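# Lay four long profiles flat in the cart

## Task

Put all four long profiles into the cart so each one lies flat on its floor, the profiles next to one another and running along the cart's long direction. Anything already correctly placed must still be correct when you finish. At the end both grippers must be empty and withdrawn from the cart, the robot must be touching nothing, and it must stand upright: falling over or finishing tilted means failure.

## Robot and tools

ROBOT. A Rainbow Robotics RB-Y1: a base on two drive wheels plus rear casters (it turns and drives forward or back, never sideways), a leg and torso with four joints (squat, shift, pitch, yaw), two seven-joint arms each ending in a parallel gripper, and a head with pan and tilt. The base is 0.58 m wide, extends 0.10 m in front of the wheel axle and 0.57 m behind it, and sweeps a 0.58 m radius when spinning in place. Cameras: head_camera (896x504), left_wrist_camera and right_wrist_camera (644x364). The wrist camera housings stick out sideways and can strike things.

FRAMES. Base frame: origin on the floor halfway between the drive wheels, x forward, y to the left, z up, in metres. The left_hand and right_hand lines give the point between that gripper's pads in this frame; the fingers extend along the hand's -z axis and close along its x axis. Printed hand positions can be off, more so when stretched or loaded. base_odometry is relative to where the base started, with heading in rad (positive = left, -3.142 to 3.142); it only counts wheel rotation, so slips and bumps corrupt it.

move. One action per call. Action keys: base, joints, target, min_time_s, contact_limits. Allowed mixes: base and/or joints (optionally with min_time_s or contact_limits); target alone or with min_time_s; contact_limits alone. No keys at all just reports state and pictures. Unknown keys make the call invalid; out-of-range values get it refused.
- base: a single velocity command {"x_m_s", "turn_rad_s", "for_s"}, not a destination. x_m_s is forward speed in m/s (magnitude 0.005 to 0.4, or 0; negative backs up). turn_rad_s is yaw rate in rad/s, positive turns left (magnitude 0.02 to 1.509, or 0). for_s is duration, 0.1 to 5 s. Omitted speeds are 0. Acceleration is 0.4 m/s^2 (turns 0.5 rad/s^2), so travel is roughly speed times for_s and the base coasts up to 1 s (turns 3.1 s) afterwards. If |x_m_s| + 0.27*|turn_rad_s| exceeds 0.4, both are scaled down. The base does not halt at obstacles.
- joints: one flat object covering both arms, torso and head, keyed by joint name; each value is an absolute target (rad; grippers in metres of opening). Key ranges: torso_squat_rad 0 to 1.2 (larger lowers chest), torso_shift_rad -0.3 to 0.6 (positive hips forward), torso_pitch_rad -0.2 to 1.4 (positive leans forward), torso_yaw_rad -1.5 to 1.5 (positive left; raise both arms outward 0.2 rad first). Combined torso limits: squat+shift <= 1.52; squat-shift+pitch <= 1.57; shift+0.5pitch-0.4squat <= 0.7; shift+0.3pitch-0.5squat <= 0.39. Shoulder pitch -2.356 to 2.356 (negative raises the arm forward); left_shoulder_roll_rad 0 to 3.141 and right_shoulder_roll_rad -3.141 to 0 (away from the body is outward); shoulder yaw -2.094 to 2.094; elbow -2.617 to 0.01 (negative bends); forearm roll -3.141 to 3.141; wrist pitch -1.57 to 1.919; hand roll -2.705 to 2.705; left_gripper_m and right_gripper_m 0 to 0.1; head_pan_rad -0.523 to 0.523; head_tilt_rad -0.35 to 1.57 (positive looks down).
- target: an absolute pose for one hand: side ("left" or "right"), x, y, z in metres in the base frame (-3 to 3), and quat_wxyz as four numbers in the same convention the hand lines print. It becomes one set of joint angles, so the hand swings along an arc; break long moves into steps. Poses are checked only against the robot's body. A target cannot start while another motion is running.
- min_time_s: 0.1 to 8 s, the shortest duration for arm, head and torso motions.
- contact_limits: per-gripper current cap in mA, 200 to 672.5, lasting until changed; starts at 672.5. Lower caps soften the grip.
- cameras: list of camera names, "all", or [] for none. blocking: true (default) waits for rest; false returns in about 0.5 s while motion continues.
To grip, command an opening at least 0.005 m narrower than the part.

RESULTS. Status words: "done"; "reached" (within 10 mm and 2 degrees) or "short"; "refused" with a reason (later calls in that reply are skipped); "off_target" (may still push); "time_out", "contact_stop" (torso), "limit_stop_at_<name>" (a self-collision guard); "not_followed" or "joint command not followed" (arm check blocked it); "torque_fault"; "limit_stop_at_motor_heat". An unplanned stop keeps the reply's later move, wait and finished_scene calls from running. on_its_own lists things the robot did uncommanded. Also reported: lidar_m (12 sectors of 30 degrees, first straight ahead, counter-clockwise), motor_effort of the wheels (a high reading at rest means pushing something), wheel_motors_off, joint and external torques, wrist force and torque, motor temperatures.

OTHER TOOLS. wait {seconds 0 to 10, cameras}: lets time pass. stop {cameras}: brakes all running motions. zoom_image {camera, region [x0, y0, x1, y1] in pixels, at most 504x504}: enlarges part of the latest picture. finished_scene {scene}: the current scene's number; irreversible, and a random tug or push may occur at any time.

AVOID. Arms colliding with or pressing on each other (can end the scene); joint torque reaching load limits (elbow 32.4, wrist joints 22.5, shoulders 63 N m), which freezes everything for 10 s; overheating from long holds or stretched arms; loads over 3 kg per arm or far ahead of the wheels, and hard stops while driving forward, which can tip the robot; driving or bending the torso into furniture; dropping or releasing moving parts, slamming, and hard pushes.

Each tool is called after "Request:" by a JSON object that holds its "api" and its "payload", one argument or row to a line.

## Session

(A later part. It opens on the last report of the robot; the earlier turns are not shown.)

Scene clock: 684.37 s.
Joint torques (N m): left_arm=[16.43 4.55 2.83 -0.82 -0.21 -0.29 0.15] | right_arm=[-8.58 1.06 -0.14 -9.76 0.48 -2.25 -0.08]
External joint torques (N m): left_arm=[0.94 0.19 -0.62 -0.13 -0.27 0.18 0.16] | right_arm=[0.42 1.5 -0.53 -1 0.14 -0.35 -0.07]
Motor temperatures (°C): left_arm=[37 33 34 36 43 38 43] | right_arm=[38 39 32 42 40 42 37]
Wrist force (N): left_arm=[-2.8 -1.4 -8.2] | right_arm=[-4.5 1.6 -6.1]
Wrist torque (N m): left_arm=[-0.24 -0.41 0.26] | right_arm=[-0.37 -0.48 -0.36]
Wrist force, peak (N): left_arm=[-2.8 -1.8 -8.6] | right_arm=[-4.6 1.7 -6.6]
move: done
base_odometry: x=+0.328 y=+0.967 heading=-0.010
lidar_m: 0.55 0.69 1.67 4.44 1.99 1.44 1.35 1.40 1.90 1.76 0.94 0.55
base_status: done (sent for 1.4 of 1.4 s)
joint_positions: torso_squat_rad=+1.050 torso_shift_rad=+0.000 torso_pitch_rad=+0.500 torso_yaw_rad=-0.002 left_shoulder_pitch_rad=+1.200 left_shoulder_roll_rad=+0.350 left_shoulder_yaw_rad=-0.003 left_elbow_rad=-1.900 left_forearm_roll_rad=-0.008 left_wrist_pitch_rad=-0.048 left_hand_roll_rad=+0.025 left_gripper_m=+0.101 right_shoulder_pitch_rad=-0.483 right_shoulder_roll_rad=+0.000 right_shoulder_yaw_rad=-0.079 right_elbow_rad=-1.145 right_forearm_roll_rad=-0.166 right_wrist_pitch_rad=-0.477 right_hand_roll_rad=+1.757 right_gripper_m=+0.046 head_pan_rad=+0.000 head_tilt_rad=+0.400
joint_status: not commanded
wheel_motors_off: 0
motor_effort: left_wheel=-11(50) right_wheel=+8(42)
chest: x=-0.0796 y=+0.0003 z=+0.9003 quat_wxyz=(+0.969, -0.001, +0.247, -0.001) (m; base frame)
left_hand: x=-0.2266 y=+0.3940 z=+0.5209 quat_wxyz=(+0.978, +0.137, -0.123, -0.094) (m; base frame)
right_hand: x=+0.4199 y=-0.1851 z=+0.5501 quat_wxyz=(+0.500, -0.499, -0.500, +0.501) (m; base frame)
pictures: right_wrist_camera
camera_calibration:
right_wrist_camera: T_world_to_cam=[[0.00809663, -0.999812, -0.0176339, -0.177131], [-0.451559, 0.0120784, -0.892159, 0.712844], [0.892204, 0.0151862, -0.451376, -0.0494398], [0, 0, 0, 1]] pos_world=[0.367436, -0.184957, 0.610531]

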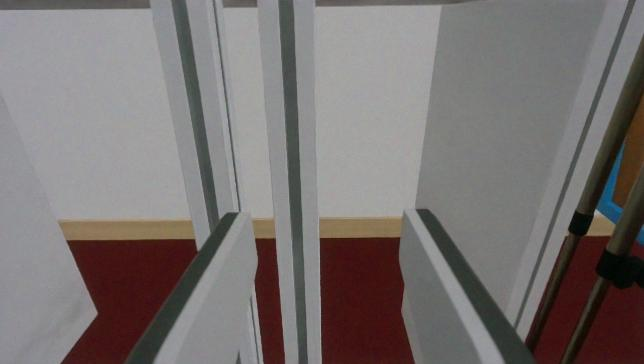

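Request:
{"api": "move", "payload": {
  "joints": {"right_gripper_m":0.039},
  "cameras": []
}}

Request:
{"api": "move", "payload": {
  "target": {"side":"right","x":0.42,"y":-0.166,"z":0.55,"quat_wxyz":[0.5,-0.5,-0.5,0.5]},
  "cameras": []
}}

Request:
{"api": "move", "payload": {
  "base": {"x_m_s":0.1,"for_s":0.7},
  "cameras": ["right_wrist_camera"]
}}

Scene clock: 690.07 s.
Joint torques (N m): left_arm=[16.18 4.09 3.5 -0.78 -0.01 -0.5 0.3] | right_arm=[-8.44 0.67 -0.09 -9.79 0.38 -2.09 0.03]
External joint torques (N m): left_arm=[0.69 -0.27 0.05 -0.09 -0.07 -0.02 0.31] | right_arm=[0.56 1.11 -0.47 -1.03 0.05 -0.2 0.03]
Motor temperatures (°C): left_arm=[37 33 34 36 43 38 43] | right_arm=[38 39 32 42 40 42 37]
Wrist force (N): left_arm=[-2.9 -1.8 -8.5] | right_arm=[-4.3 1.9 -6.0]
Wrist torque (N m): left_arm=[-0.19 -0.45 0.23] | right_arm=[-0.38 -0.45 -0.36]
Wrist force, peak (N): left_arm=[-3.2 -1.7 -9.0] | right_arm=[-4.5 1.9 -6.3]
move: done
base_odometry: x=+0.328 y=+0.967 heading=-0.010
lidar_m: 0.53 0.69 1.67 4.43 1.99 1.44 1.35 1.41 1.89 1.74 0.94 0.57
base_status: not commanded
joint_positions: torso_squat_rad=+1.050 torso_shift_rad=+0.000 torso_pitch_rad=+0.500 torso_yaw_rad=-0.002 left_shoulder_pitch_rad=+1.200 left_shoulder_roll_rad=+0.350 left_shoulder_yaw_rad=-0.003 left_elbow_rad=-1.900 left_forearm_roll_rad=-0.008 left_wrist_pitch_rad=-0.048 left_hand_roll_rad=+0.025 left_gripper_m=+0.101 right_shoulder_pitch_rad=-0.483 right_shoulder_roll_rad=+0.000 right_shoulder_yaw_rad=-0.079 right_elbow_rad=-1.145 right_forearm_roll_rad=-0.166 right_wrist_pitch_rad=-0.477 right_hand_roll_rad=+1.757 right_gripper_m=+0.039 head_pan_rad=+0.000 head_tilt_rad=+0.400
joint_status: all done
wheel_motors_off: 0
motor_effort: left_wheel=-11(11) right_wheel=+7(8)
chest: x=-0.0796 y=+0.0003 z=+0.9003 quat_wxyz=(+0.969, -0.001, +0.247, -0.001) (m; base frame)
left_hand: x=-0.2266 y=+0.3940 z=+0.5209 quat_wxyz=(+0.978, +0.137, -0.123, -0.094) (m; base frame)
right_hand: x=+0.4199 y=-0.1851 z=+0.5501 quat_wxyz=(+0.500, -0.499, -0.500, +0.501) (m; base frame)
pictures: none
No camera images: "cameras" was empty.

Scene clock: 690.77 s.
Joint torques (N m): left_arm=[16.32 4.92 2.71 -1.01 -0.17 -0.48 0.16] | right_arm=[-9.69 1.32 0.26 -10.06 0.65 -2.11 -0.59]
External joint torques (N m): left_arm=[0.83 0.56 -0.73 -0.32 -0.23 0 0.17] | right_arm=[-0.46 1.15 -0.16 -1.35 0.19 -0.28 -0.58]
Motor temperatures (°C): left_arm=[37 33 34 36 43 38 43] | right_arm=[38 39 32 42 40 42 37]
Wrist force (N): left_arm=[-3.1 -1.6 -8.4] | right_arm=[-4.5 1.9 -6.1]
Wrist torque (N m): left_arm=[-0.20 -0.43 0.27] | right_arm=[-0.39 -0.47 -0.31]
Wrist force, peak (N): left_arm=[-3.0 -1.9 -8.6] | right_arm=[-5.0 1.6 -6.4]
move: done
base_odometry: x=+0.328 y=+0.967 heading=-0.010
lidar_m: 0.54 0.69 1.67 4.44 1.98 1.44 1.35 1.40 1.88 1.75 0.94 0.56
base_status: not commanded
joint_positions: torso_squat_rad=+1.050 torso_shift_rad=+0.000 torso_pitch_rad=+0.500 torso_yaw_rad=-0.002 left_shoulder_pitch_rad=+1.200 left_shoulder_roll_rad=+0.350 left_shoulder_yaw_rad=-0.003 left_elbow_rad=-1.900 left_forearm_roll_rad=-0.008 left_wrist_pitch_rad=-0.048 left_hand_roll_rad=+0.025 left_gripper_m=+0.101 right_shoulder_pitch_rad=-0.496 right_shoulder_roll_rad=+0.000 right_shoulder_yaw_rad=-0.010 right_elbow_rad=-1.125 right_forearm_roll_rad=-0.311 right_wrist_pitch_rad=-0.502 right_hand_roll_rad=+1.888 right_gripper_m=+0.039 head_pan_rad=+0.000 head_tilt_rad=+0.400
joint_status: all done
wheel_motors_off: 0
motor_effort: left_wheel=-10(11) right_wheel=+8(8)
chest: x=-0.0796 y=+0.0003 z=+0.9003 quat_wxyz=(+0.969, -0.001, +0.247, -0.001) (m; base frame)
left_hand: x=-0.2266 y=+0.3940 z=+0.5209 quat_wxyz=(+0.978, +0.137, -0.123, -0.094) (m; base frame)
right_hand: x=+0.4200 y=-0.1661 z=+0.5498 quat_wxyz=(+0.499, -0.499, -0.501, +0.501) (m; base frame)
right_hand_status: reached (checked arc, planned for 0.3 s): 0 mm and 0.1 deg off.
pictures: none
No camera images: "cameras" was empty.

Scene clock: 692.27 s.
Joint torques (N m): left_arm=[15.87 4.37 2.47 -1.21 -0.16 -0.28 0.09] | right_arm=[-8.82 1.54 0.75 -9.8 0.79 -1.96 -0.68]
External joint torques (N m): left_arm=[0.38 0.01 -0.97 -0.51 -0.22 0.2 0.1] | right_arm=[0.41 1.37 0.33 -1.09 0.33 -0.12 -0.68]
Motor temperatures (°C): left_arm=[37 33 34 36 43 38 43] | right_arm=[38 39 32 42 40 42 37]
Wrist force (N): left_arm=[-2.9 -1.6 -8.3] | right_arm=[-4.4 1.8 -6.0]
Wrist torque (N m): left_arm=[-0.22 -0.41 0.25] | right_arm=[-0.41 -0.46 -0.32]
Wrist force, peak (N): left_arm=[-3.2 -2.0 -8.6] | right_arm=[-4.7 2.1 -6.6]
move: done
base_odometry: x=+0.398 y=+0.966 heading=-0.011
lidar_m: 0.47 0.62 1.58 4.17 2.09 1.51 1.42 1.47 1.99 1.52 0.90 0.50
base_status: done (sent for 0.7 of 0.7 s)
joint_positions: torso_squat_rad=+1.050 torso_shift_rad=+0.000 torso_pitch_rad=+0.500 torso_yaw_rad=-0.002 left_shoulder_pitch_rad=+1.200 left_shoulder_roll_rad=+0.350 left_shoulder_yaw_rad=-0.003 left_elbow_rad=-1.900 left_forearm_roll_rad=-0.008 left_wrist_pitch_rad=-0.048 left_hand_roll_rad=+0.025 left_gripper_m=+0.101 right_shoulder_pitch_rad=-0.496 right_shoulder_roll_rad=+0.000 right_shoulder_yaw_rad=-0.010 right_elbow_rad=-1.125 right_forearm_roll_rad=-0.311 right_wrist_pitch_rad=-0.502 right_hand_roll_rad=+1.888 right_gripper_m=+0.039 head_pan_rad=+0.000 head_tilt_rad=+0.400
joint_status: not commanded
wheel_motors_off: 0
motor_effort: left_wheel=-8(22) right_wheel=+10(37)
chest: x=-0.0796 y=+0.0003 z=+0.9003 quat_wxyz=(+0.969, -0.001, +0.247, -0.001) (m; base frame)
left_hand: x=-0.2266 y=+0.3940 z=+0.5209 quat_wxyz=(+0.978, +0.137, -0.123, -0.094) (m; base frame)
right_hand: x=+0.4200 y=-0.1661 z=+0.5499 quat_wxyz=(+0.499, -0.499, -0.501, +0.501) (m; base frame)
pictures: right_wrist_camera
camera_calibration:
right_wrist_camera: T_world_to_cam=[[0.00916843, -0.999795, -0.0180397, -0.158313], [-0.449832, 0.0119883, -0.893033, 0.712199], [0.893066, 0.0163025, -0.44963, -0.0510625], [0, 0, 0, 1]] pos_world=[0.367423, -0.165987, 0.610202]

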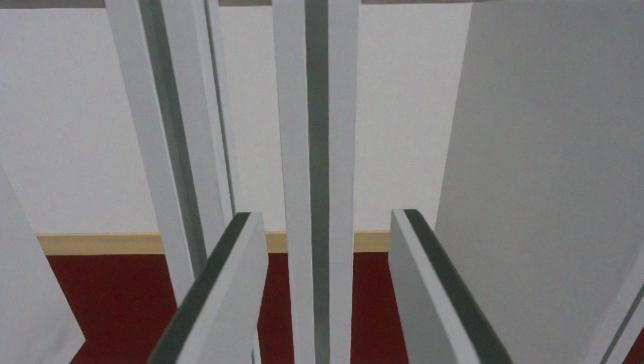

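Request:
{"api": "move", "payload": {
  "base": {"x_m_s":0.1,"for_s":0.25},
  "cameras": []
}}

Request:
{"api": "move", "payload": {
  "target": {"side":"right","x":0.446,"y":-0.163,"z":0.55,"quat_wxyz":[0.5,-0.5,-0.5,0.5]},
  "min_time_s": 1,
  "cameras": ["right_wrist_camera"]
}}

Scene clock: 697.87 s.
Joint torques (N m): left_arm=[17.33 4.32 3.49 -0.74 -0.12 -0.44 0.04] | right_arm=[-9.49 0.96 0.48 -9.97 0.9 -1.99 -0.45]
External joint torques (N m): left_arm=[1.84 -0.04 0.04 -0.04 -0.18 0.03 0.05] | right_arm=[-0.26 0.79 0.06 -1.27 0.44 -0.15 -0.44]
Motor temperatures (°C): left_arm=[37 33 34 36 43 38 43] | right_arm=[37 39 32 42 40 42 37]
Wrist force (N): left_arm=[-3.0 -1.9 -8.4] | right_arm=[-4.8 1.4 -6.1]
Wrist torque (N m): left_arm=[-0.17 -0.44 0.25] | right_arm=[-0.36 -0.49 -0.33]
Wrist force, peak (N): left_arm=[-2.7 -1.8 -8.9] | right_arm=[-4.6 1.9 -6.6]
move: done
base_odometry: x=+0.425 y=+0.966 heading=-0.011
lidar_m: 0.45 0.60 1.54 4.05 2.13 1.53 1.45 1.49 2.03 1.41 0.90 0.47
base_status: done (sent for 0.27 of 0.27 s)
joint_positions: torso_squat_rad=+1.050 torso_shift_rad=+0.000 torso_pitch_rad=+0.500 torso_yaw_rad=-0.002 left_shoulder_pitch_rad=+1.200 left_shoulder_roll_rad=+0.350 left_shoulder_yaw_rad=-0.003 left_elbow_rad=-1.900 left_forearm_roll_rad=-0.008 left_wrist_pitch_rad=-0.048 left_hand_roll_rad=+0.025 left_gripper_m=+0.101 right_shoulder_pitch_rad=-0.496 right_shoulder_roll_rad=+0.000 right_shoulder_yaw_rad=-0.010 right_elbow_rad=-1.125 right_forearm_roll_rad=-0.311 right_wrist_pitch_rad=-0.502 right_hand_roll_rad=+1.888 right_gripper_m=+0.039 head_pan_rad=+0.000 head_tilt_rad=+0.400
joint_status: not commanded
wheel_motors_off: 0
motor_effort: left_wheel=-7(23) right_wheel=+8(37)
chest: x=-0.0796 y=+0.0003 z=+0.9003 quat_wxyz=(+0.969, -0.001, +0.247, -0.001) (m; base frame)
left_hand: x=-0.2266 y=+0.3940 z=+0.5209 quat_wxyz=(+0.978, +0.137, -0.123, -0.094) (m; base frame)
right_hand: x=+0.4200 y=-0.1661 z=+0.5499 quat_wxyz=(+0.499, -0.499, -0.501, +0.501) (m; base frame)
pictures: none
No camera images: "cameras" was empty.

Scene clock: 699.20 s.
Joint torques (N m): left_arm=[17.06 3.38 2.72 -0.68 -0.06 -0.46 0.22] | right_arm=[-12.01 -2.18 0.17 -9.5 0.35 -2.24 0.03]
External joint torques (N m): left_arm=[1.57 -0.98 -0.73 0.01 -0.12 0.02 0.22] | right_arm=[-1.05 -1.89 -0.25 -0.87 -0.12 -0.41 0.03]
Motor temperatures (°C): left_arm=[37 33 34 36 43 38 43] | right_arm=[37 39 32 42 40 42 37]
Wrist force (N): left_arm=[-2.6 -1.6 -8.3] | right_arm=[-4.5 1.8 -6.3]
Wrist torque (N m): left_arm=[-0.23 -0.41 0.25] | right_arm=[-0.40 -0.44 -0.32]
Wrist force, peak (N): left_arm=[-2.8 -1.9 -8.6] | right_arm=[-4.9 1.7 -6.3]
move: done
base_odometry: x=+0.425 y=+0.966 heading=-0.011
lidar_m: 0.45 0.61 1.55 4.06 2.13 1.54 1.45 1.49 2.03 1.41 0.89 0.46
base_status: not commanded
joint_positions: torso_squat_rad=+1.050 torso_shift_rad=+0.000 torso_pitch_rad=+0.500 torso_yaw_rad=-0.002 left_shoulder_pitch_rad=+1.200 left_shoulder_roll_rad=+0.350 left_shoulder_yaw_rad=-0.003 left_elbow_rad=-1.900 left_forearm_roll_rad=-0.008 left_wrist_pitch_rad=-0.048 left_hand_roll_rad=+0.025 left_gripper_m=+0.101 right_shoulder_pitch_rad=-0.606 right_shoulder_roll_rad=-0.008 right_shoulder_yaw_rad=-0.039 right_elbow_rad=-1.007 right_forearm_roll_rad=-0.324 right_wrist_pitch_rad=-0.518 right_hand_roll_rad=+1.892 right_gripper_m=+0.039 head_pan_rad=+0.000 head_tilt_rad=+0.400
joint_status: all done
wheel_motors_off: 0
motor_effort: left_wheel=-8(8) right_wheel=+7(9)
chest: x=-0.0796 y=+0.0003 z=+0.9003 quat_wxyz=(+0.969, -0.001, +0.247, -0.001) (m; base frame)
left_hand: x=-0.2266 y=+0.3940 z=+0.5209 quat_wxyz=(+0.978, +0.137, -0.123, -0.094) (m; base frame)
right_hand: x=+0.4458 y=-0.1628 z=+0.5501 quat_wxyz=(+0.500, -0.500, -0.500, +0.500) (m; base frame)
right_hand_status: reached (checked arc, planned for 1.0 s): 0 mm and 0.1 deg off.
pictures: right_wrist_camera
camera_calibration:
right_wrist_camera: T_world_to_cam=[[0.00690652, -0.999809, -0.0182994, -0.154104], [-0.451183, 0.0132156, -0.892334, 0.724359], [0.892405, 0.0144193, -0.451005, -0.0733222], [0, 0, 0, 1]] pos_world=[0.393315, -0.16259, 0.610481]

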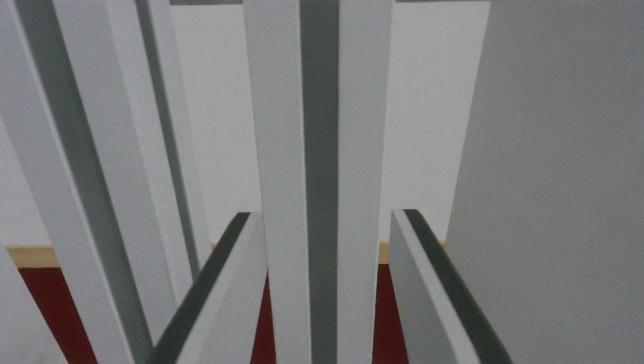

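Request:
{"api": "move", "payload": {
  "target": {"side":"right","x":0.457,"y":-0.161,"z":0.55,"quat_wxyz":[0.5,-0.5,-0.5,0.5]},
  "min_time_s": 1,
  "cameras": []
}}

Request:
{"api": "move", "payload": {
  "joints": {"right_gripper_m":0.015},
  "cameras": ["right_wrist_camera"]
}}

Request:
{"api": "move", "payload": {
  "joints": {"torso_squat_rad":0.98},
  "cameras": ["right_wrist_camera"]
}}

Scene clock: 709.67 s.
Joint torques (N m): left_arm=[16.73 4.59 2.29 -0.45 -0.05 -0.18 0.21] | right_arm=[-12.48 -2.75 -0.05 -9.25 0.5 -2.18 0.06]
External joint torques (N m): left_arm=[1.24 0.23 -1.15 0.24 -0.11 0.29 0.21] | right_arm=[-0.8 -2.26 -0.46 -0.67 0.02 -0.34 0.07]
Motor temperatures (°C): left_arm=[37 33 34 36 43 38 43] | right_arm=[37 39 32 42 40 41 37]
Wrist force (N): left_arm=[-2.8 -1.4 -8.4] | right_arm=[-4.5 1.9 -6.1]
Wrist torque (N m): left_arm=[-0.26 -0.39 0.25] | right_arm=[-0.40 -0.46 -0.32]
Wrist force, peak (N): left_arm=[-2.9 -1.9 -8.8] | right_arm=[-4.8 1.9 -6.4]
move: done
base_odometry: x=+0.425 y=+0.966 heading=-0.011
lidar_m: 0.45 0.60 1.54 4.06 2.13 1.54 1.45 1.50 2.02 1.41 0.89 0.47
base_status: not commanded
joint_positions: torso_squat_rad=+1.050 torso_shift_rad=+0.000 torso_pitch_rad=+0.500 torso_yaw_rad=-0.002 left_shoulder_pitch_rad=+1.200 left_shoulder_roll_rad=+0.350 left_shoulder_yaw_rad=-0.003 left_elbow_rad=-1.900 left_forearm_roll_rad=-0.008 left_wrist_pitch_rad=-0.048 left_hand_roll_rad=+0.025 left_gripper_m=+0.101 right_shoulder_pitch_rad=-0.652 right_shoulder_roll_rad=-0.012 right_shoulder_yaw_rad=-0.050 right_elbow_rad=-0.954 right_forearm_roll_rad=-0.329 right_wrist_pitch_rad=-0.526 right_hand_roll_rad=+1.892 right_gripper_m=+0.039 head_pan_rad=+0.000 head_tilt_rad=+0.400
joint_status: all done
wheel_motors_off: 0
motor_effort: left_wheel=-7(8) right_wheel=+9(10)
chest: x=-0.0796 y=+0.0003 z=+0.9003 quat_wxyz=(+0.969, -0.001, +0.247, -0.001) (m; base frame)
left_hand: x=-0.2266 y=+0.3940 z=+0.5209 quat_wxyz=(+0.978, +0.137, -0.123, -0.094) (m; base frame)
right_hand: x=+0.4563 y=-0.1607 z=+0.5505 quat_wxyz=(+0.501, -0.499, -0.500, +0.501) (m; base frame)
right_hand_status: reached (checked arc, planned for 1.0 s): 1 mm and 0.1 deg off.
pictures: none
No camera images: "cameras" was empty.

Scene clock: 710.40 s.
Joint torques (N m): left_arm=[16.19 3.92 2.77 -0.72 -0.14 -0.76 -0.07] | right_arm=[-12.12 -2.18 -0.41 -9.51 0.75 -2.09 0.18]
External joint torques (N m): left_arm=[0.7 -0.44 -0.67 -0.03 -0.2 -0.28 -0.06] | right_arm=[-0.44 -1.68 -0.82 -0.93 0.28 -0.25 0.18]
Motor temperatures (°C): left_arm=[37 33 34 36 43 38 43] | right_arm=[37 39 32 42 40 41 37]
Wrist force (N): left_arm=[-2.4 -1.6 -8.2] | right_arm=[-3.5 2.1 -6.3]
Wrist torque (N m): left_arm=[-0.19 -0.38 0.27] | right_arm=[-0.51 -0.47 -0.93]
Wrist force, peak (N): left_arm=[-2.9 -1.8 -8.7] | right_arm=[-4.5 2.0 -6.2]
move: off_target
base_odometry: x=+0.425 y=+0.966 heading=-0.011
lidar_m: 0.45 0.61 1.54 4.06 2.12 1.54 1.45 1.50 2.03 1.42 0.90 0.47
base_status: not commanded
joint_positions: torso_squat_rad=+1.050 torso_shift_rad=+0.000 torso_pitch_rad=+0.500 torso_yaw_rad=-0.002 left_shoulder_pitch_rad=+1.200 left_shoulder_roll_rad=+0.350 left_shoulder_yaw_rad=-0.003 left_elbow_rad=-1.900 left_forearm_roll_rad=-0.008 left_wrist_pitch_rad=-0.048 left_hand_roll_rad=+0.025 left_gripper_m=+0.101 right_shoulder_pitch_rad=-0.652 right_shoulder_roll_rad=-0.012 right_shoulder_yaw_rad=-0.050 right_elbow_rad=-0.954 right_forearm_roll_rad=-0.329 right_wrist_pitch_rad=-0.526 right_hand_roll_rad=+1.892 right_gripper_m=+0.030 head_pan_rad=+0.000 head_tilt_rad=+0.400
joint_status: right_gripper_m off_target (ended at +0.030, target +0.015)
wheel_motors_off: 0
motor_effort: left_wheel=-7(8) right_wheel=+7(8)
chest: x=-0.0796 y=+0.0003 z=+0.9003 quat_wxyz=(+0.969, -0.001, +0.247, -0.001) (m; base frame)
left_hand: x=-0.2266 y=+0.3940 z=+0.5209 quat_wxyz=(+0.978, +0.137, -0.123, -0.094) (m; base frame)
right_hand: x=+0.4563 y=-0.1608 z=+0.5505 quat_wxyz=(+0.501, -0.499, -0.500, +0.500) (m; base frame)
pictures: right_wrist_camera
camera_calibration:
right_wrist_camera: T_world_to_cam=[[0.00709097, -0.999801, -0.0186378, -0.152031], [-0.451978, 0.0134213, -0.891928, 0.729629], [0.892001, 0.0147485, -0.451793, -0.0818232], [0, 0, 0, 1]] pos_world=[0.403841, -0.160587, 0.610976]

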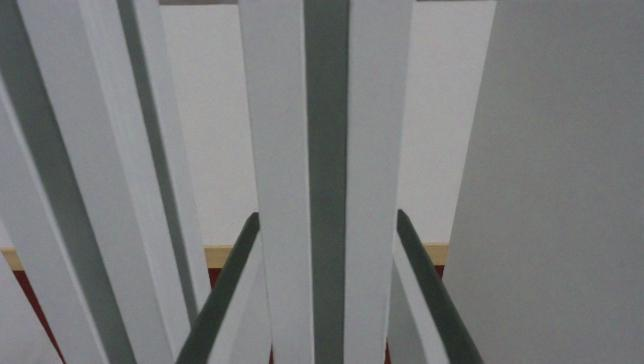

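Scene clock: 711.37 s.
Joint torques (N m): left_arm=[17.06 4.4 3.09 -1.02 -0.19 -0.65 0.39] | right_arm=[-16 -2.2 0.52 -14 1.16 -4.33 -0.12]
External joint torques (N m): left_arm=[1.57 0.04 -0.36 -0.34 -0.25 -0.17 0.4] | right_arm=[-4.36 -1.71 0.1 -5.43 0.69 -2.5 -0.11]
Motor temperatures (°C): left_arm=[37 33 34 36 43 38 43] | right_arm=[37 39 32 42 40 41 37]
Wrist force (N): left_arm=[-2.6 -1.7 -8.2] | right_arm=[-4.0 11.0 -6.1]
Wrist torque (N m): left_arm=[-0.20 -0.37 0.23] | right_arm=[-0.26 -0.42 -0.32]
Wrist force, peak (N): left_arm=[-2.9 -1.7 -8.8] | right_arm=[-4.5 13.0 -5.1]
move: done
base_odometry: x=+0.425 y=+0.966 heading=-0.011
lidar_m: 0.45 0.62 1.54 4.06 2.12 1.54 1.45 1.50 2.03 1.41 0.88 0.47
base_status: not commanded
joint_positions: torso_squat_rad=+0.980 torso_shift_rad=+0.000 torso_pitch_rad=+0.501 torso_yaw_rad=-0.002 left_shoulder_pitch_rad=+1.200 left_shoulder_roll_rad=+0.350 left_shoulder_yaw_rad=-0.003 left_elbow_rad=-1.900 left_forearm_roll_rad=-0.008 left_wrist_pitch_rad=-0.048 left_hand_roll_rad=+0.025 left_gripper_m=+0.101 right_shoulder_pitch_rad=-0.651 right_shoulder_roll_rad=-0.012 right_shoulder_yaw_rad=-0.050 right_elbow_rad=-0.953 right_forearm_roll_rad=-0.329 right_wrist_pitch_rad=-0.526 right_hand_roll_rad=+1.892 right_gripper_m=+0.029 head_pan_rad=+0.000 head_tilt_rad=+0.400
joint_status: all done
wheel_motors_off: 0
motor_effort: left_wheel=-8(8) right_wheel=+4(8)
chest: x=-0.0794 y=+0.0003 z=+0.9419 quat_wxyz=(+0.969, -0.001, +0.248, -0.001) (m; base frame)
left_hand: x=-0.2266 y=+0.3940 z=+0.5625 quat_wxyz=(+0.978, +0.137, -0.123, -0.094) (m; base frame)
right_hand: x=+0.4558 y=-0.1609 z=+0.5908 quat_wxyz=(+0.501, -0.499, -0.499, +0.501) (m; base frame)
pictures: right_wrist_camera
camera_calibration:
right_wrist_camera: T_world_to_cam=[[0.00693041, -0.999808, -0.0183106, -0.151572], [-0.454565, 0.0131599, -0.890616, 0.76571], [0.890687, 0.0144957, -0.454387, -0.0611056], [0, 0, 0, 1]] pos_world=[0.403541, -0.160734, 0.651413]

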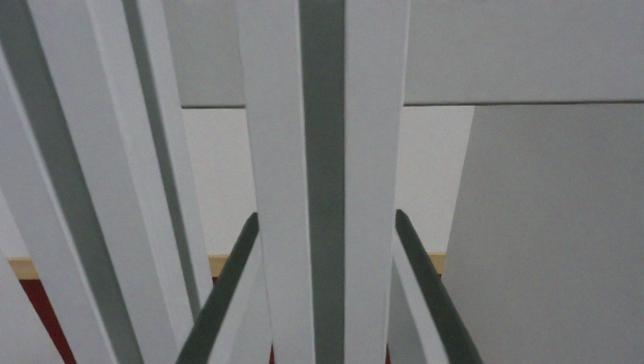

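Request:
{"api": "move", "payload": {
  "base": {"x_m_s":-0.15,"for_s":2.97},
  "joints": {"torso_squat_rad":0.8},
  "min_time_s": 3,
  "cameras": []
}}

Request:
{"api": "move", "payload": {
  "base": {"turn_rad_s":-0.5,"for_s":3.12},
  "cameras": []
}}

Request:
{"api": "move", "payload": {
  "base": {"x_m_s":0.3,"for_s":4.17},
  "cameras": []
}}

Request:
{"api": "move", "payload": {
  "base": {"turn_rad_s":0.5,"for_s":3.12},
  "joints": {"torso_squat_rad":0.45},
  "cameras": []
}}

Request:
{"api": "move", "payload": {
  "joints": {"right_hand_roll_rad":0.321},
  "min_time_s": 3,
  "cameras": ["head_camera"]
}}

Scene clock: 720.43 s.
Joint torques (N m): left_arm=[16.4 3.51 3.07 -1.26 0.12 -0.42 0.18] | right_arm=[-16.84 -2.39 -0.01 -14.33 1 -4.61 -0.17]
External joint torques (N m): left_arm=[0.91 -0.85 -0.38 -0.57 0.06 0.06 0.19] | right_arm=[-5.2 -1.9 -0.42 -5.76 0.53 -2.78 -0.17]
Motor temperatures (°C): left_arm=[37 33 34 36 43 38 43] | right_arm=[38 39 32 43 40 42 37]
Wrist force (N): left_arm=[-2.8 -2.1 -8.2] | right_arm=[-4.0 10.9 -6.3]
Wrist torque (N m): left_arm=[-0.13 -0.35 0.21] | right_arm=[-0.17 -0.43 -0.30]
Wrist force, peak (N): left_arm=[-2.8 -1.5 -8.6] | right_arm=[-3.7 11.7 -6.7]
move: done
base_odometry: x=-0.020 y=+0.971 heading=-0.012
lidar_m: 0.89 1.01 2.15 4.33 1.50 1.08 1.00 1.04 1.39 3.66 1.17 0.45
base_status: done (sent for 2.97 of 2.97 s)
joint_positions: torso_squat_rad=+0.800 torso_shift_rad=+0.000 torso_pitch_rad=+0.500 torso_yaw_rad=-0.002 left_shoulder_pitch_rad=+1.200 left_shoulder_roll_rad=+0.350 left_shoulder_yaw_rad=-0.003 left_elbow_rad=-1.900 left_forearm_roll_rad=-0.008 left_wrist_pitch_rad=-0.048 left_hand_roll_rad=+0.025 left_gripper_m=+0.101 right_shoulder_pitch_rad=-0.651 right_shoulder_roll_rad=-0.012 right_shoulder_yaw_rad=-0.050 right_elbow_rad=-0.953 right_forearm_roll_rad=-0.329 right_wrist_pitch_rad=-0.526 right_hand_roll_rad=+1.892 right_gripper_m=+0.029 head_pan_rad=+0.000 head_tilt_rad=+0.400
joint_status: all done
wheel_motors_off: 0
motor_effort: left_wheel=-8(31) right_wheel=+12(40)
chest: x=-0.0795 y=+0.0003 z=+1.0397 quat_wxyz=(+0.969, -0.001, +0.248, -0.001) (m; base frame)
left_hand: x=-0.2267 y=+0.3940 z=+0.6603 quat_wxyz=(+0.978, +0.137, -0.123, -0.094) (m; base frame)
right_hand: x=+0.4557 y=-0.1610 z=+0.6886 quat_wxyz=(+0.501, -0.499, -0.499, +0.501) (m; base frame)
pictures: none
No camera images: "cameras" was empty.

Scene clock: 724.90 s.
Joint torques (N m): left_arm=[16.3 4.06 3.26 -0.79 -0.07 -0.38 0.31] | right_arm=[-16.07 -2.42 0.12 -14.5 1.08 -4.49 -0.19]
External joint torques (N m): left_arm=[0.81 -0.3 -0.19 -0.1 -0.13 0.1 0.32] | right_arm=[-4.42 -1.93 -0.29 -5.92 0.61 -2.66 -0.19]
Motor temperatures (°C): left_arm=[37 33 34 36 43 38 43] | right_arm=[38 39 32 43 40 42 37]
Wrist force (N): left_arm=[-2.7 -2.3 -8.5] | right_arm=[-4.1 10.5 -6.3]
Wrist torque (N m): left_arm=[-0.11 -0.34 0.23] | right_arm=[-0.14 -0.44 -0.34]
Wrist force, peak (N): left_arm=[-3.3 -2.1 -8.5] | right_arm=[-4.5 11.0 -6.1]
move: done
base_odometry: x=-0.020 y=+0.971 heading=-1.578
lidar_m: 3.67 1.18 1.02 0.91 1.02 2.19 4.25 1.46 1.05 1.01 1.04 0.45
base_status: done (sent for 3.13 of 3.13 s)
joint_positions: torso_squat_rad=+0.800 torso_shift_rad=+0.000 torso_pitch_rad=+0.500 torso_yaw_rad=-0.002 left_shoulder_pitch_rad=+1.200 left_shoulder_roll_rad=+0.350 left_shoulder_yaw_rad=-0.003 left_elbow_rad=-1.900 left_forearm_roll_rad=-0.008 left_wrist_pitch_rad=-0.048 left_hand_roll_rad=+0.025 left_gripper_m=+0.101 right_shoulder_pitch_rad=-0.651 right_shoulder_roll_rad=-0.012 right_shoulder_yaw_rad=-0.050 right_elbow_rad=-0.953 right_forearm_roll_rad=-0.329 right_wrist_pitch_rad=-0.526 right_hand_roll_rad=+1.892 right_gripper_m=+0.029 head_pan_rad=+0.000 head_tilt_rad=+0.400
joint_status: not commanded
wheel_motors_off: 0
motor_effort: left_wheel=+13(48) right_wheel=+1(47)
chest: x=-0.0795 y=+0.0003 z=+1.0397 quat_wxyz=(+0.969, -0.001, +0.248, -0.001) (m; base frame)
left_hand: x=-0.2266 y=+0.3940 z=+0.6603 quat_wxyz=(+0.978, +0.137, -0.123, -0.094) (m; base frame)
right_hand: x=+0.4557 y=-0.1610 z=+0.6886 quat_wxyz=(+0.501, -0.499, -0.499, +0.501) (m; base frame)
pictures: none
No camera images: "cameras" was empty.

Scene clock: 730.40 s.
Joint torques (N m): left_arm=[16.59 4.11 2.32 -0.62 -0.08 -0.35 0.19] | right_arm=[-15.25 -2.09 0.37 -14.18 0.91 -4.37 -0.13]
External joint torques (N m): left_arm=[1.1 -0.26 -1.13 0.07 -0.14 0.12 0.2] | right_arm=[-3.6 -1.6 -0.05 -5.61 0.44 -2.53 -0.12]
Motor temperatures (°C): left_arm=[37 33 34 36 43 38 43] | right_arm=[38 39 32 43 40 42 37]
Wrist force (N): left_arm=[-2.9 -2.0 -8.2] | right_arm=[-3.8 10.6 -5.8]
Wrist torque (N m): left_arm=[-0.15 -0.38 0.20] | right_arm=[0.00 -0.41 -0.34]
Wrist force, peak (N): left_arm=[-2.8 -1.9 -8.7] | right_arm=[-3.7 11.2 -7.2]
move: done
base_odometry: x=-0.030 y=-0.279 heading=-1.578
lidar_m: 3.57 1.10 0.84 0.82 0.87 1.46 4.12 1.42 1.03 0.98 1.01 0.46
base_status: done (sent for 4.17 of 4.17 s)
joint_positions: torso_squat_rad=+0.800 torso_shift_rad=+0.000 torso_pitch_rad=+0.501 torso_yaw_rad=-0.002 left_shoulder_pitch_rad=+1.200 left_shoulder_roll_rad=+0.350 left_shoulder_yaw_rad=-0.003 left_elbow_rad=-1.900 left_forearm_roll_rad=-0.008 left_wrist_pitch_rad=-0.048 left_hand_roll_rad=+0.025 left_gripper_m=+0.101 right_shoulder_pitch_rad=-0.651 right_shoulder_roll_rad=-0.012 right_shoulder_yaw_rad=-0.050 right_elbow_rad=-0.953 right_forearm_roll_rad=-0.329 right_wrist_pitch_rad=-0.526 right_hand_roll_rad=+1.892 right_gripper_m=+0.029 head_pan_rad=+0.000 head_tilt_rad=+0.400
joint_status: not commanded
wheel_motors_off: 0
motor_effort: left_wheel=+2(49) right_wheel=-7(44)
chest: x=-0.0794 y=+0.0003 z=+1.0397 quat_wxyz=(+0.969, -0.001, +0.248, -0.001) (m; base frame)
left_hand: x=-0.2266 y=+0.3940 z=+0.6603 quat_wxyz=(+0.978, +0.137, -0.123, -0.094) (m; base frame)
right_hand: x=+0.4558 y=-0.1609 z=+0.6887 quat_wxyz=(+0.501, -0.499, -0.499, +0.501) (m; base frame)
pictures: none
No camera images: "cameras" was empty.

Scene clock: 734.87 s.
Joint torques (N m): left_arm=[16.32 3.87 2.33 -1.16 -0.17 -0.34 0.03] | right_arm=[-16.13 -2.04 0.66 -14.43 1.06 -4.45 -0.06]
External joint torques (N m): left_arm=[0.83 -0.49 -1.12 -0.47 -0.23 0.14 0.04] | right_arm=[-4.49 -1.55 0.25 -5.86 0.59 -2.62 -0.05]
Motor temperatures (°C): left_arm=[37 33 34 36 43 38 43] | right_arm=[38 39 32 43 40 42 37]
Wrist force (N): left_arm=[-2.6 -1.4 -8.3] | right_arm=[-4.2 10.6 -6.0]
Wrist torque (N m): left_arm=[-0.22 -0.34 0.25] | right_arm=[-0.12 -0.44 -0.37]
Wrist force, peak (N): left_arm=[-2.9 -1.7 -8.8] | right_arm=[-4.7 11.3 -6.3]
move: done
base_odometry: x=-0.030 y=-0.279 heading=-0.012
lidar_m: 0.81 0.84 1.44 4.20 1.45 1.05 0.97 1.01 1.36 3.53 1.11 0.83
base_status: done (sent for 3.13 of 3.13 s)
joint_positions: torso_squat_rad=+0.450 torso_shift_rad=+0.000 torso_pitch_rad=+0.501 torso_yaw_rad=-0.002 left_shoulder_pitch_rad=+1.200 left_shoulder_roll_rad=+0.350 left_shoulder_yaw_rad=-0.003 left_elbow_rad=-1.900 left_forearm_roll_rad=-0.008 left_wrist_pitch_rad=-0.048 left_hand_roll_rad=+0.025 left_gripper_m=+0.101 right_shoulder_pitch_rad=-0.651 right_shoulder_roll_rad=-0.012 right_shoulder_yaw_rad=-0.050 right_elbow_rad=-0.953 right_forearm_roll_rad=-0.329 right_wrist_pitch_rad=-0.526 right_hand_roll_rad=+1.892 right_gripper_m=+0.029 head_pan_rad=+0.000 head_tilt_rad=+0.400
joint_status: all done
wheel_motors_off: 0
motor_effort: left_wheel=+3(42) right_wheel=+14(34)
chest: x=-0.0794 y=+0.0003 z=+1.1823 quat_wxyz=(+0.969, -0.001, +0.248, -0.001) (m; base frame)
left_hand: x=-0.2266 y=+0.3940 z=+0.8029 quat_wxyz=(+0.978, +0.137, -0.123, -0.094) (m; base frame)
right_hand: x=+0.4558 y=-0.1610 z=+0.8311 quat_wxyz=(+0.501, -0.499, -0.499, +0.501) (m; base frame)
pictures: none
No camera images: "cameras" was empty.

Scene clock: 738.17 s.
Joint torques (N m): left_arm=[16.18 4.38 2.58 -0.82 -0.24 -0.5 0.36] | right_arm=[-16.15 -2.02 0.48 -14.24 0.98 -4.3 -0.23]
External joint torques (N m): left_arm=[0.69 0.02 -0.86 -0.13 -0.29 -0.02 0.37] | right_arm=[-4.52 -1.48 0.06 -5.68 0.46 -2.47 -0.29]
Motor temperatures (°C): left_arm=[37 33 34 36 43 38 43] | right_arm=[38 39 32 44 40 42 37]
Wrist force (N): left_arm=[-2.4 -1.1 -8.4] | right_arm=[-20.0 -4.4 -6.2]
Wrist torque (N m): left_arm=[-0.27 -0.32 0.26] | right_arm=[0.01 -0.64 -0.36]
Wrist force, peak (N): left_arm=[-3.2 -1.5 -8.6] | right_arm=[-20.2 -4.5 -6.0]
move: done
base_odometry: x=-0.030 y=-0.279 heading=-0.012
lidar_m: 0.80 0.85 1.45 4.19 1.45 1.05 0.97 1.01 1.36 3.52 1.12 0.84
base_status: not commanded
joint_positions: torso_squat_rad=+0.450 torso_shift_rad=+0.000 torso_pitch_rad=+0.501 torso_yaw_rad=-0.002 left_shoulder_pitch_rad=+1.200 left_shoulder_roll_rad=+0.350 left_shoulder_yaw_rad=-0.003 left_elbow_rad=-1.900 left_forearm_roll_rad=-0.008 left_wrist_pitch_rad=-0.048 left_hand_roll_rad=+0.025 left_gripper_m=+0.101 right_shoulder_pitch_rad=-0.651 right_shoulder_roll_rad=-0.012 right_shoulder_yaw_rad=-0.050 right_elbow_rad=-0.953 right_forearm_roll_rad=-0.329 right_wrist_pitch_rad=-0.526 right_hand_roll_rad=+0.321 right_gripper_m=+0.029 head_pan_rad=+0.000 head_tilt_rad=+0.400
joint_status: all done
wheel_motors_off: 0
motor_effort: left_wheel=+3(4) right_wheel=+12(16)
chest: x=-0.0794 y=+0.0003 z=+1.1823 quat_wxyz=(+0.969, -0.001, +0.248, -0.001) (m; base frame)
left_hand: x=-0.2266 y=+0.3940 z=+0.8029 quat_wxyz=(+0.978, +0.137, -0.123, -0.094) (m; base frame)
right_hand: x=+0.4558 y=-0.1610 z=+0.8311 quat_wxyz=(+0.709, +0.000, -0.705, +0.000) (m; base frame)
pictures: head_camera
camera_calibration:
head_camera: T_world_to_cam=[[-0.0580382, -0.998117, 0.019833, -0.0186901], [-0.751885, 0.030634, -0.658583, 0.971037], [0.656735, -0.0531351, -0.752247, 0.931111], [0, 0, 0, 1]] pos_world=[0.117529, 0.00107308, 1.3403]

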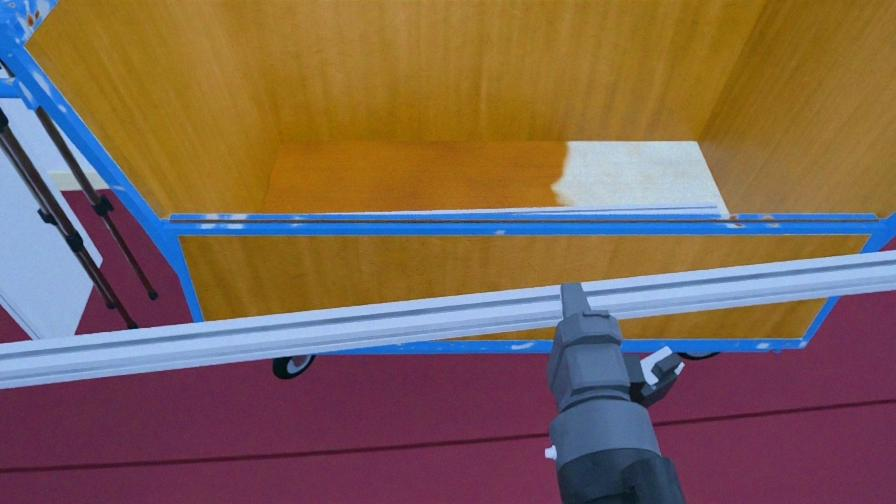

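Request:
{"api": "move", "payload": {
  "target": {"side":"right","x":0.46,"y":-0.188,"z":0.86,"quat_wxyz":[0.923,-0.0406,-0.3824,-0.0168]},
  "min_time_s": 2.5,
  "cameras": []
}}

Request:
{"api": "move", "payload": {
  "target": {"side":"right","x":0.46,"y":-0.188,"z":0.86,"quat_wxyz":[0.999,-0.044,0,-0.012]},
  "min_time_s": 2.5,
  "cameras": []
}}

Request:
{"api": "move", "payload": {
  "base": {"x_m_s":0.25,"for_s":2.23},
  "cameras": ["head_camera"]
}}

Scene clock: 746.93 s.
Joint torques (N m): left_arm=[16.66 3.96 2.28 -0.77 -0.07 -0.58 0.16] | right_arm=[-18.85 -0.46 1.41 -15.29 0.98 -3.42 -0.37]
External joint torques (N m): left_arm=[1.17 -0.4 -1.17 -0.08 -0.13 -0.1 0.17] | right_arm=[-4.6 1.16 0.53 -5.56 0.47 -2.06 -0.41]
Motor temperatures (°C): left_arm=[37 33 34 36 43 38 43] | right_arm=[38 39 32 44 40 42 37]
Wrist force (N): left_arm=[-2.8 -1.5 -8.4] | right_arm=[-15.5 -3.3 -16.9]
Wrist torque (N m): left_arm=[-0.21 -0.34 0.25] | right_arm=[0.08 -0.56 -0.37]
Wrist force, peak (N): left_arm=[-2.7 -2.0 -8.8] | right_arm=[-16.5 -2.9 -17.2]
move: done
base_odometry: x=-0.030 y=-0.279 heading=-0.012
lidar_m: 0.80 0.85 1.44 4.19 1.44 1.05 0.98 1.02 1.38 3.53 1.11 0.83
base_status: not commanded
joint_positions: torso_squat_rad=+0.450 torso_shift_rad=+0.000 torso_pitch_rad=+0.501 torso_yaw_rad=-0.002 left_shoulder_pitch_rad=+1.200 left_shoulder_roll_rad=+0.350 left_shoulder_yaw_rad=-0.003 left_elbow_rad=-1.900 left_forearm_roll_rad=-0.008 left_wrist_pitch_rad=-0.048 left_hand_roll_rad=+0.025 left_gripper_m=+0.101 right_shoulder_pitch_rad=-0.749 right_shoulder_roll_rad=+0.000 right_shoulder_yaw_rad=-0.142 right_elbow_rad=-1.613 right_forearm_roll_rad=+0.243 right_wrist_pitch_rad=+1.048 right_hand_roll_rad=-0.154 right_gripper_m=+0.029 head_pan_rad=+0.000 head_tilt_rad=+0.400
joint_status: all done
wheel_motors_off: 0
motor_effort: left_wheel=+3(4) right_wheel=+14(15)
chest: x=-0.0794 y=+0.0003 z=+1.1823 quat_wxyz=(+0.969, -0.001, +0.248, -0.001) (m; base frame)
left_hand: x=-0.2266 y=+0.3940 z=+0.8029 quat_wxyz=(+0.978, +0.137, -0.123, -0.094) (m; base frame)
right_hand: x=+0.4593 y=-0.1884 z=+0.8590 quat_wxyz=(+0.923, -0.041, -0.381, -0.017) (m; base frame)
right_hand_status: reached (checked arc, planned for 2.5 s): 1 mm and 0.1 deg off.
pictures: none
No camera images: "cameras" was empty.

Scene clock: 749.77 s.
Joint torques (N m): left_arm=[16.85 4.21 2.48 -1 0.17 -0.51 0.1] | right_arm=[-26.83 -10.27 0.54 -11.76 0.84 -0.23 -0.02]
External joint torques (N m): left_arm=[1.35 -0.15 -0.97 -0.31 0.11 -0.04 0.11] | right_arm=[-3.62 -2.9 -0.12 -3.4 0.43 -0.19 -0.03]
Motor temperatures (°C): left_arm=[37 33 34 36 43 38 43] | right_arm=[38 39 32 44 40 42 37]
Wrist force (N): left_arm=[-2.7 -1.9 -8.1] | right_arm=[-4.8 -3.2 -21.5]
Wrist torque (N m): left_arm=[-0.17 -0.35 0.26] | right_arm=[-0.18 -0.40 -0.38]
Wrist force, peak (N): left_arm=[-2.6 -1.7 -8.7] | right_arm=[-15.8 -3.8 -17.2]
move: done
base_odometry: x=-0.030 y=-0.279 heading=-0.012
lidar_m: 0.80 0.85 1.44 4.20 1.45 1.04 0.97 1.01 1.37 3.53 1.11 0.84
base_status: not commanded
joint_positions: torso_squat_rad=+0.450 torso_shift_rad=+0.000 torso_pitch_rad=+0.501 torso_yaw_rad=-0.002 left_shoulder_pitch_rad=+1.200 left_shoulder_roll_rad=+0.350 left_shoulder_yaw_rad=-0.003 left_elbow_rad=-1.900 left_forearm_roll_rad=-0.008 left_wrist_pitch_rad=-0.048 left_hand_roll_rad=+0.025 left_gripper_m=+0.101 right_shoulder_pitch_rad=-1.512 right_shoulder_roll_rad=-0.226 right_shoulder_yaw_rad=-0.322 right_elbow_rad=-0.581 right_forearm_roll_rad=+0.116 right_wrist_pitch_rad=+1.560 right_hand_roll_rad=-0.119 right_gripper_m=+0.029 head_pan_rad=+0.000 head_tilt_rad=+0.400
joint_status: all done
wheel_motors_off: 0
motor_effort: left_wheel=+4(4) right_wheel=+13(17)
chest: x=-0.0794 y=+0.0003 z=+1.1823 quat_wxyz=(+0.969, -0.001, +0.248, -0.001) (m; base frame)
left_hand: x=-0.2266 y=+0.3940 z=+0.8029 quat_wxyz=(+0.978, +0.137, -0.123, -0.094) (m; base frame)
right_hand: x=+0.4586 y=-0.1879 z=+0.8595 quat_wxyz=(+0.999, -0.043, -0.003, -0.012) (m; base frame)
right_hand_status: reached (checked arc, planned for 2.5 s): 1 mm and 0.3 deg off.
pictures: none
No camera images: "cameras" was empty.

Scene clock: 753.07 s.
Joint torques (N m): left_arm=[16.33 3.9 2.58 -1.19 -0.2 -0.46 0.31] | right_arm=[-27.02 -10.43 0.31 -12.17 0.89 -0.02 0.3]
External joint torques (N m): left_arm=[0.84 -0.46 -0.87 -0.5 -0.26 0.02 0.32] | right_arm=[-3.81 -3.06 -0.35 -3.81 0.47 0.02 0.3]
Motor temperatures (°C): left_arm=[37 33 34 36 43 38 43] | right_arm=[39 39 32 44 40 42 37]
Wrist force (N): left_arm=[-2.8 -1.5 -8.2] | right_arm=[-4.8 -3.0 -21.6]
Wrist torque (N m): left_arm=[-0.21 -0.36 0.24] | right_arm=[-0.06 -0.39 -0.41]
Wrist force, peak (N): left_arm=[-3.1 -1.8 -8.8] | right_arm=[-5.7 -2.8 -21.9]
move: done
base_odometry: x=+0.528 y=-0.285 heading=-0.012
lidar_m: 0.24 0.27 0.37 1.66 2.25 1.63 1.54 1.59 2.14 4.40 0.35 0.26
base_status: done (sent for 2.23 of 2.23 s)
joint_positions: torso_squat_rad=+0.450 torso_shift_rad=+0.000 torso_pitch_rad=+0.501 torso_yaw_rad=-0.002 left_shoulder_pitch_rad=+1.200 left_shoulder_roll_rad=+0.350 left_shoulder_yaw_rad=-0.003 left_elbow_rad=-1.900 left_forearm_roll_rad=-0.008 left_wrist_pitch_rad=-0.048 left_hand_roll_rad=+0.025 left_gripper_m=+0.101 right_shoulder_pitch_rad=-1.512 right_shoulder_roll_rad=-0.226 right_shoulder_yaw_rad=-0.322 right_elbow_rad=-0.581 right_forearm_roll_rad=+0.116 right_wrist_pitch_rad=+1.560 right_hand_roll_rad=-0.119 right_gripper_m=+0.029 head_pan_rad=+0.000 head_tilt_rad=+0.400
joint_status: not commanded
wheel_motors_off: 0
motor_effort: left_wheel=+3(44) right_wheel=-11(48)
chest: x=-0.0794 y=+0.0003 z=+1.1823 quat_wxyz=(+0.969, -0.001, +0.248, -0.001) (m; base frame)
left_hand: x=-0.2265 y=+0.3940 z=+0.8029 quat_wxyz=(+0.978, +0.137, -0.123, -0.094) (m; base frame)
right_hand: x=+0.4587 y=-0.1879 z=+0.8595 quat_wxyz=(+0.999, -0.043, -0.003, -0.012) (m; base frame)
pictures: head_camera
camera_calibration:
head_camera: T_world_to_cam=[[-0.0580383, -0.998117, 0.0198249, -0.018683], [-0.751905, 0.0306412, -0.658559, 0.971046], [0.656712, -0.0531281, -0.752268, 0.931117], [0, 0, 0, 1]] pos_world=[0.117574, 0.00106676, 1.34031]

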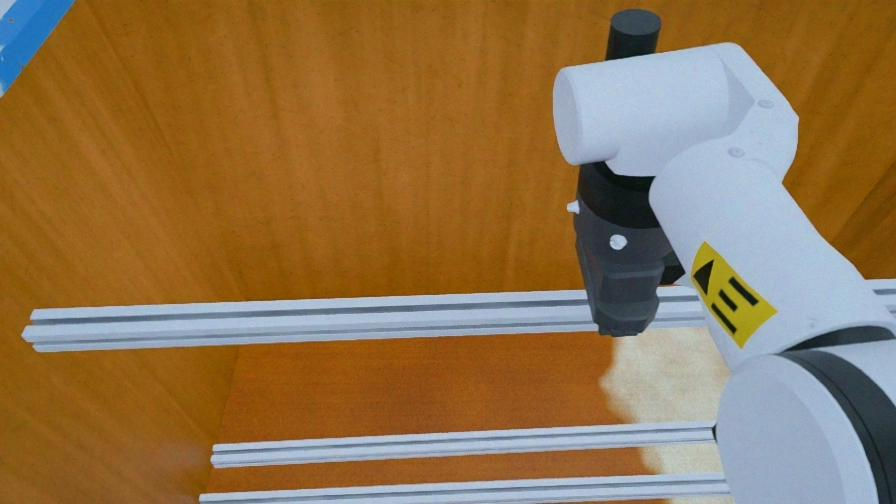

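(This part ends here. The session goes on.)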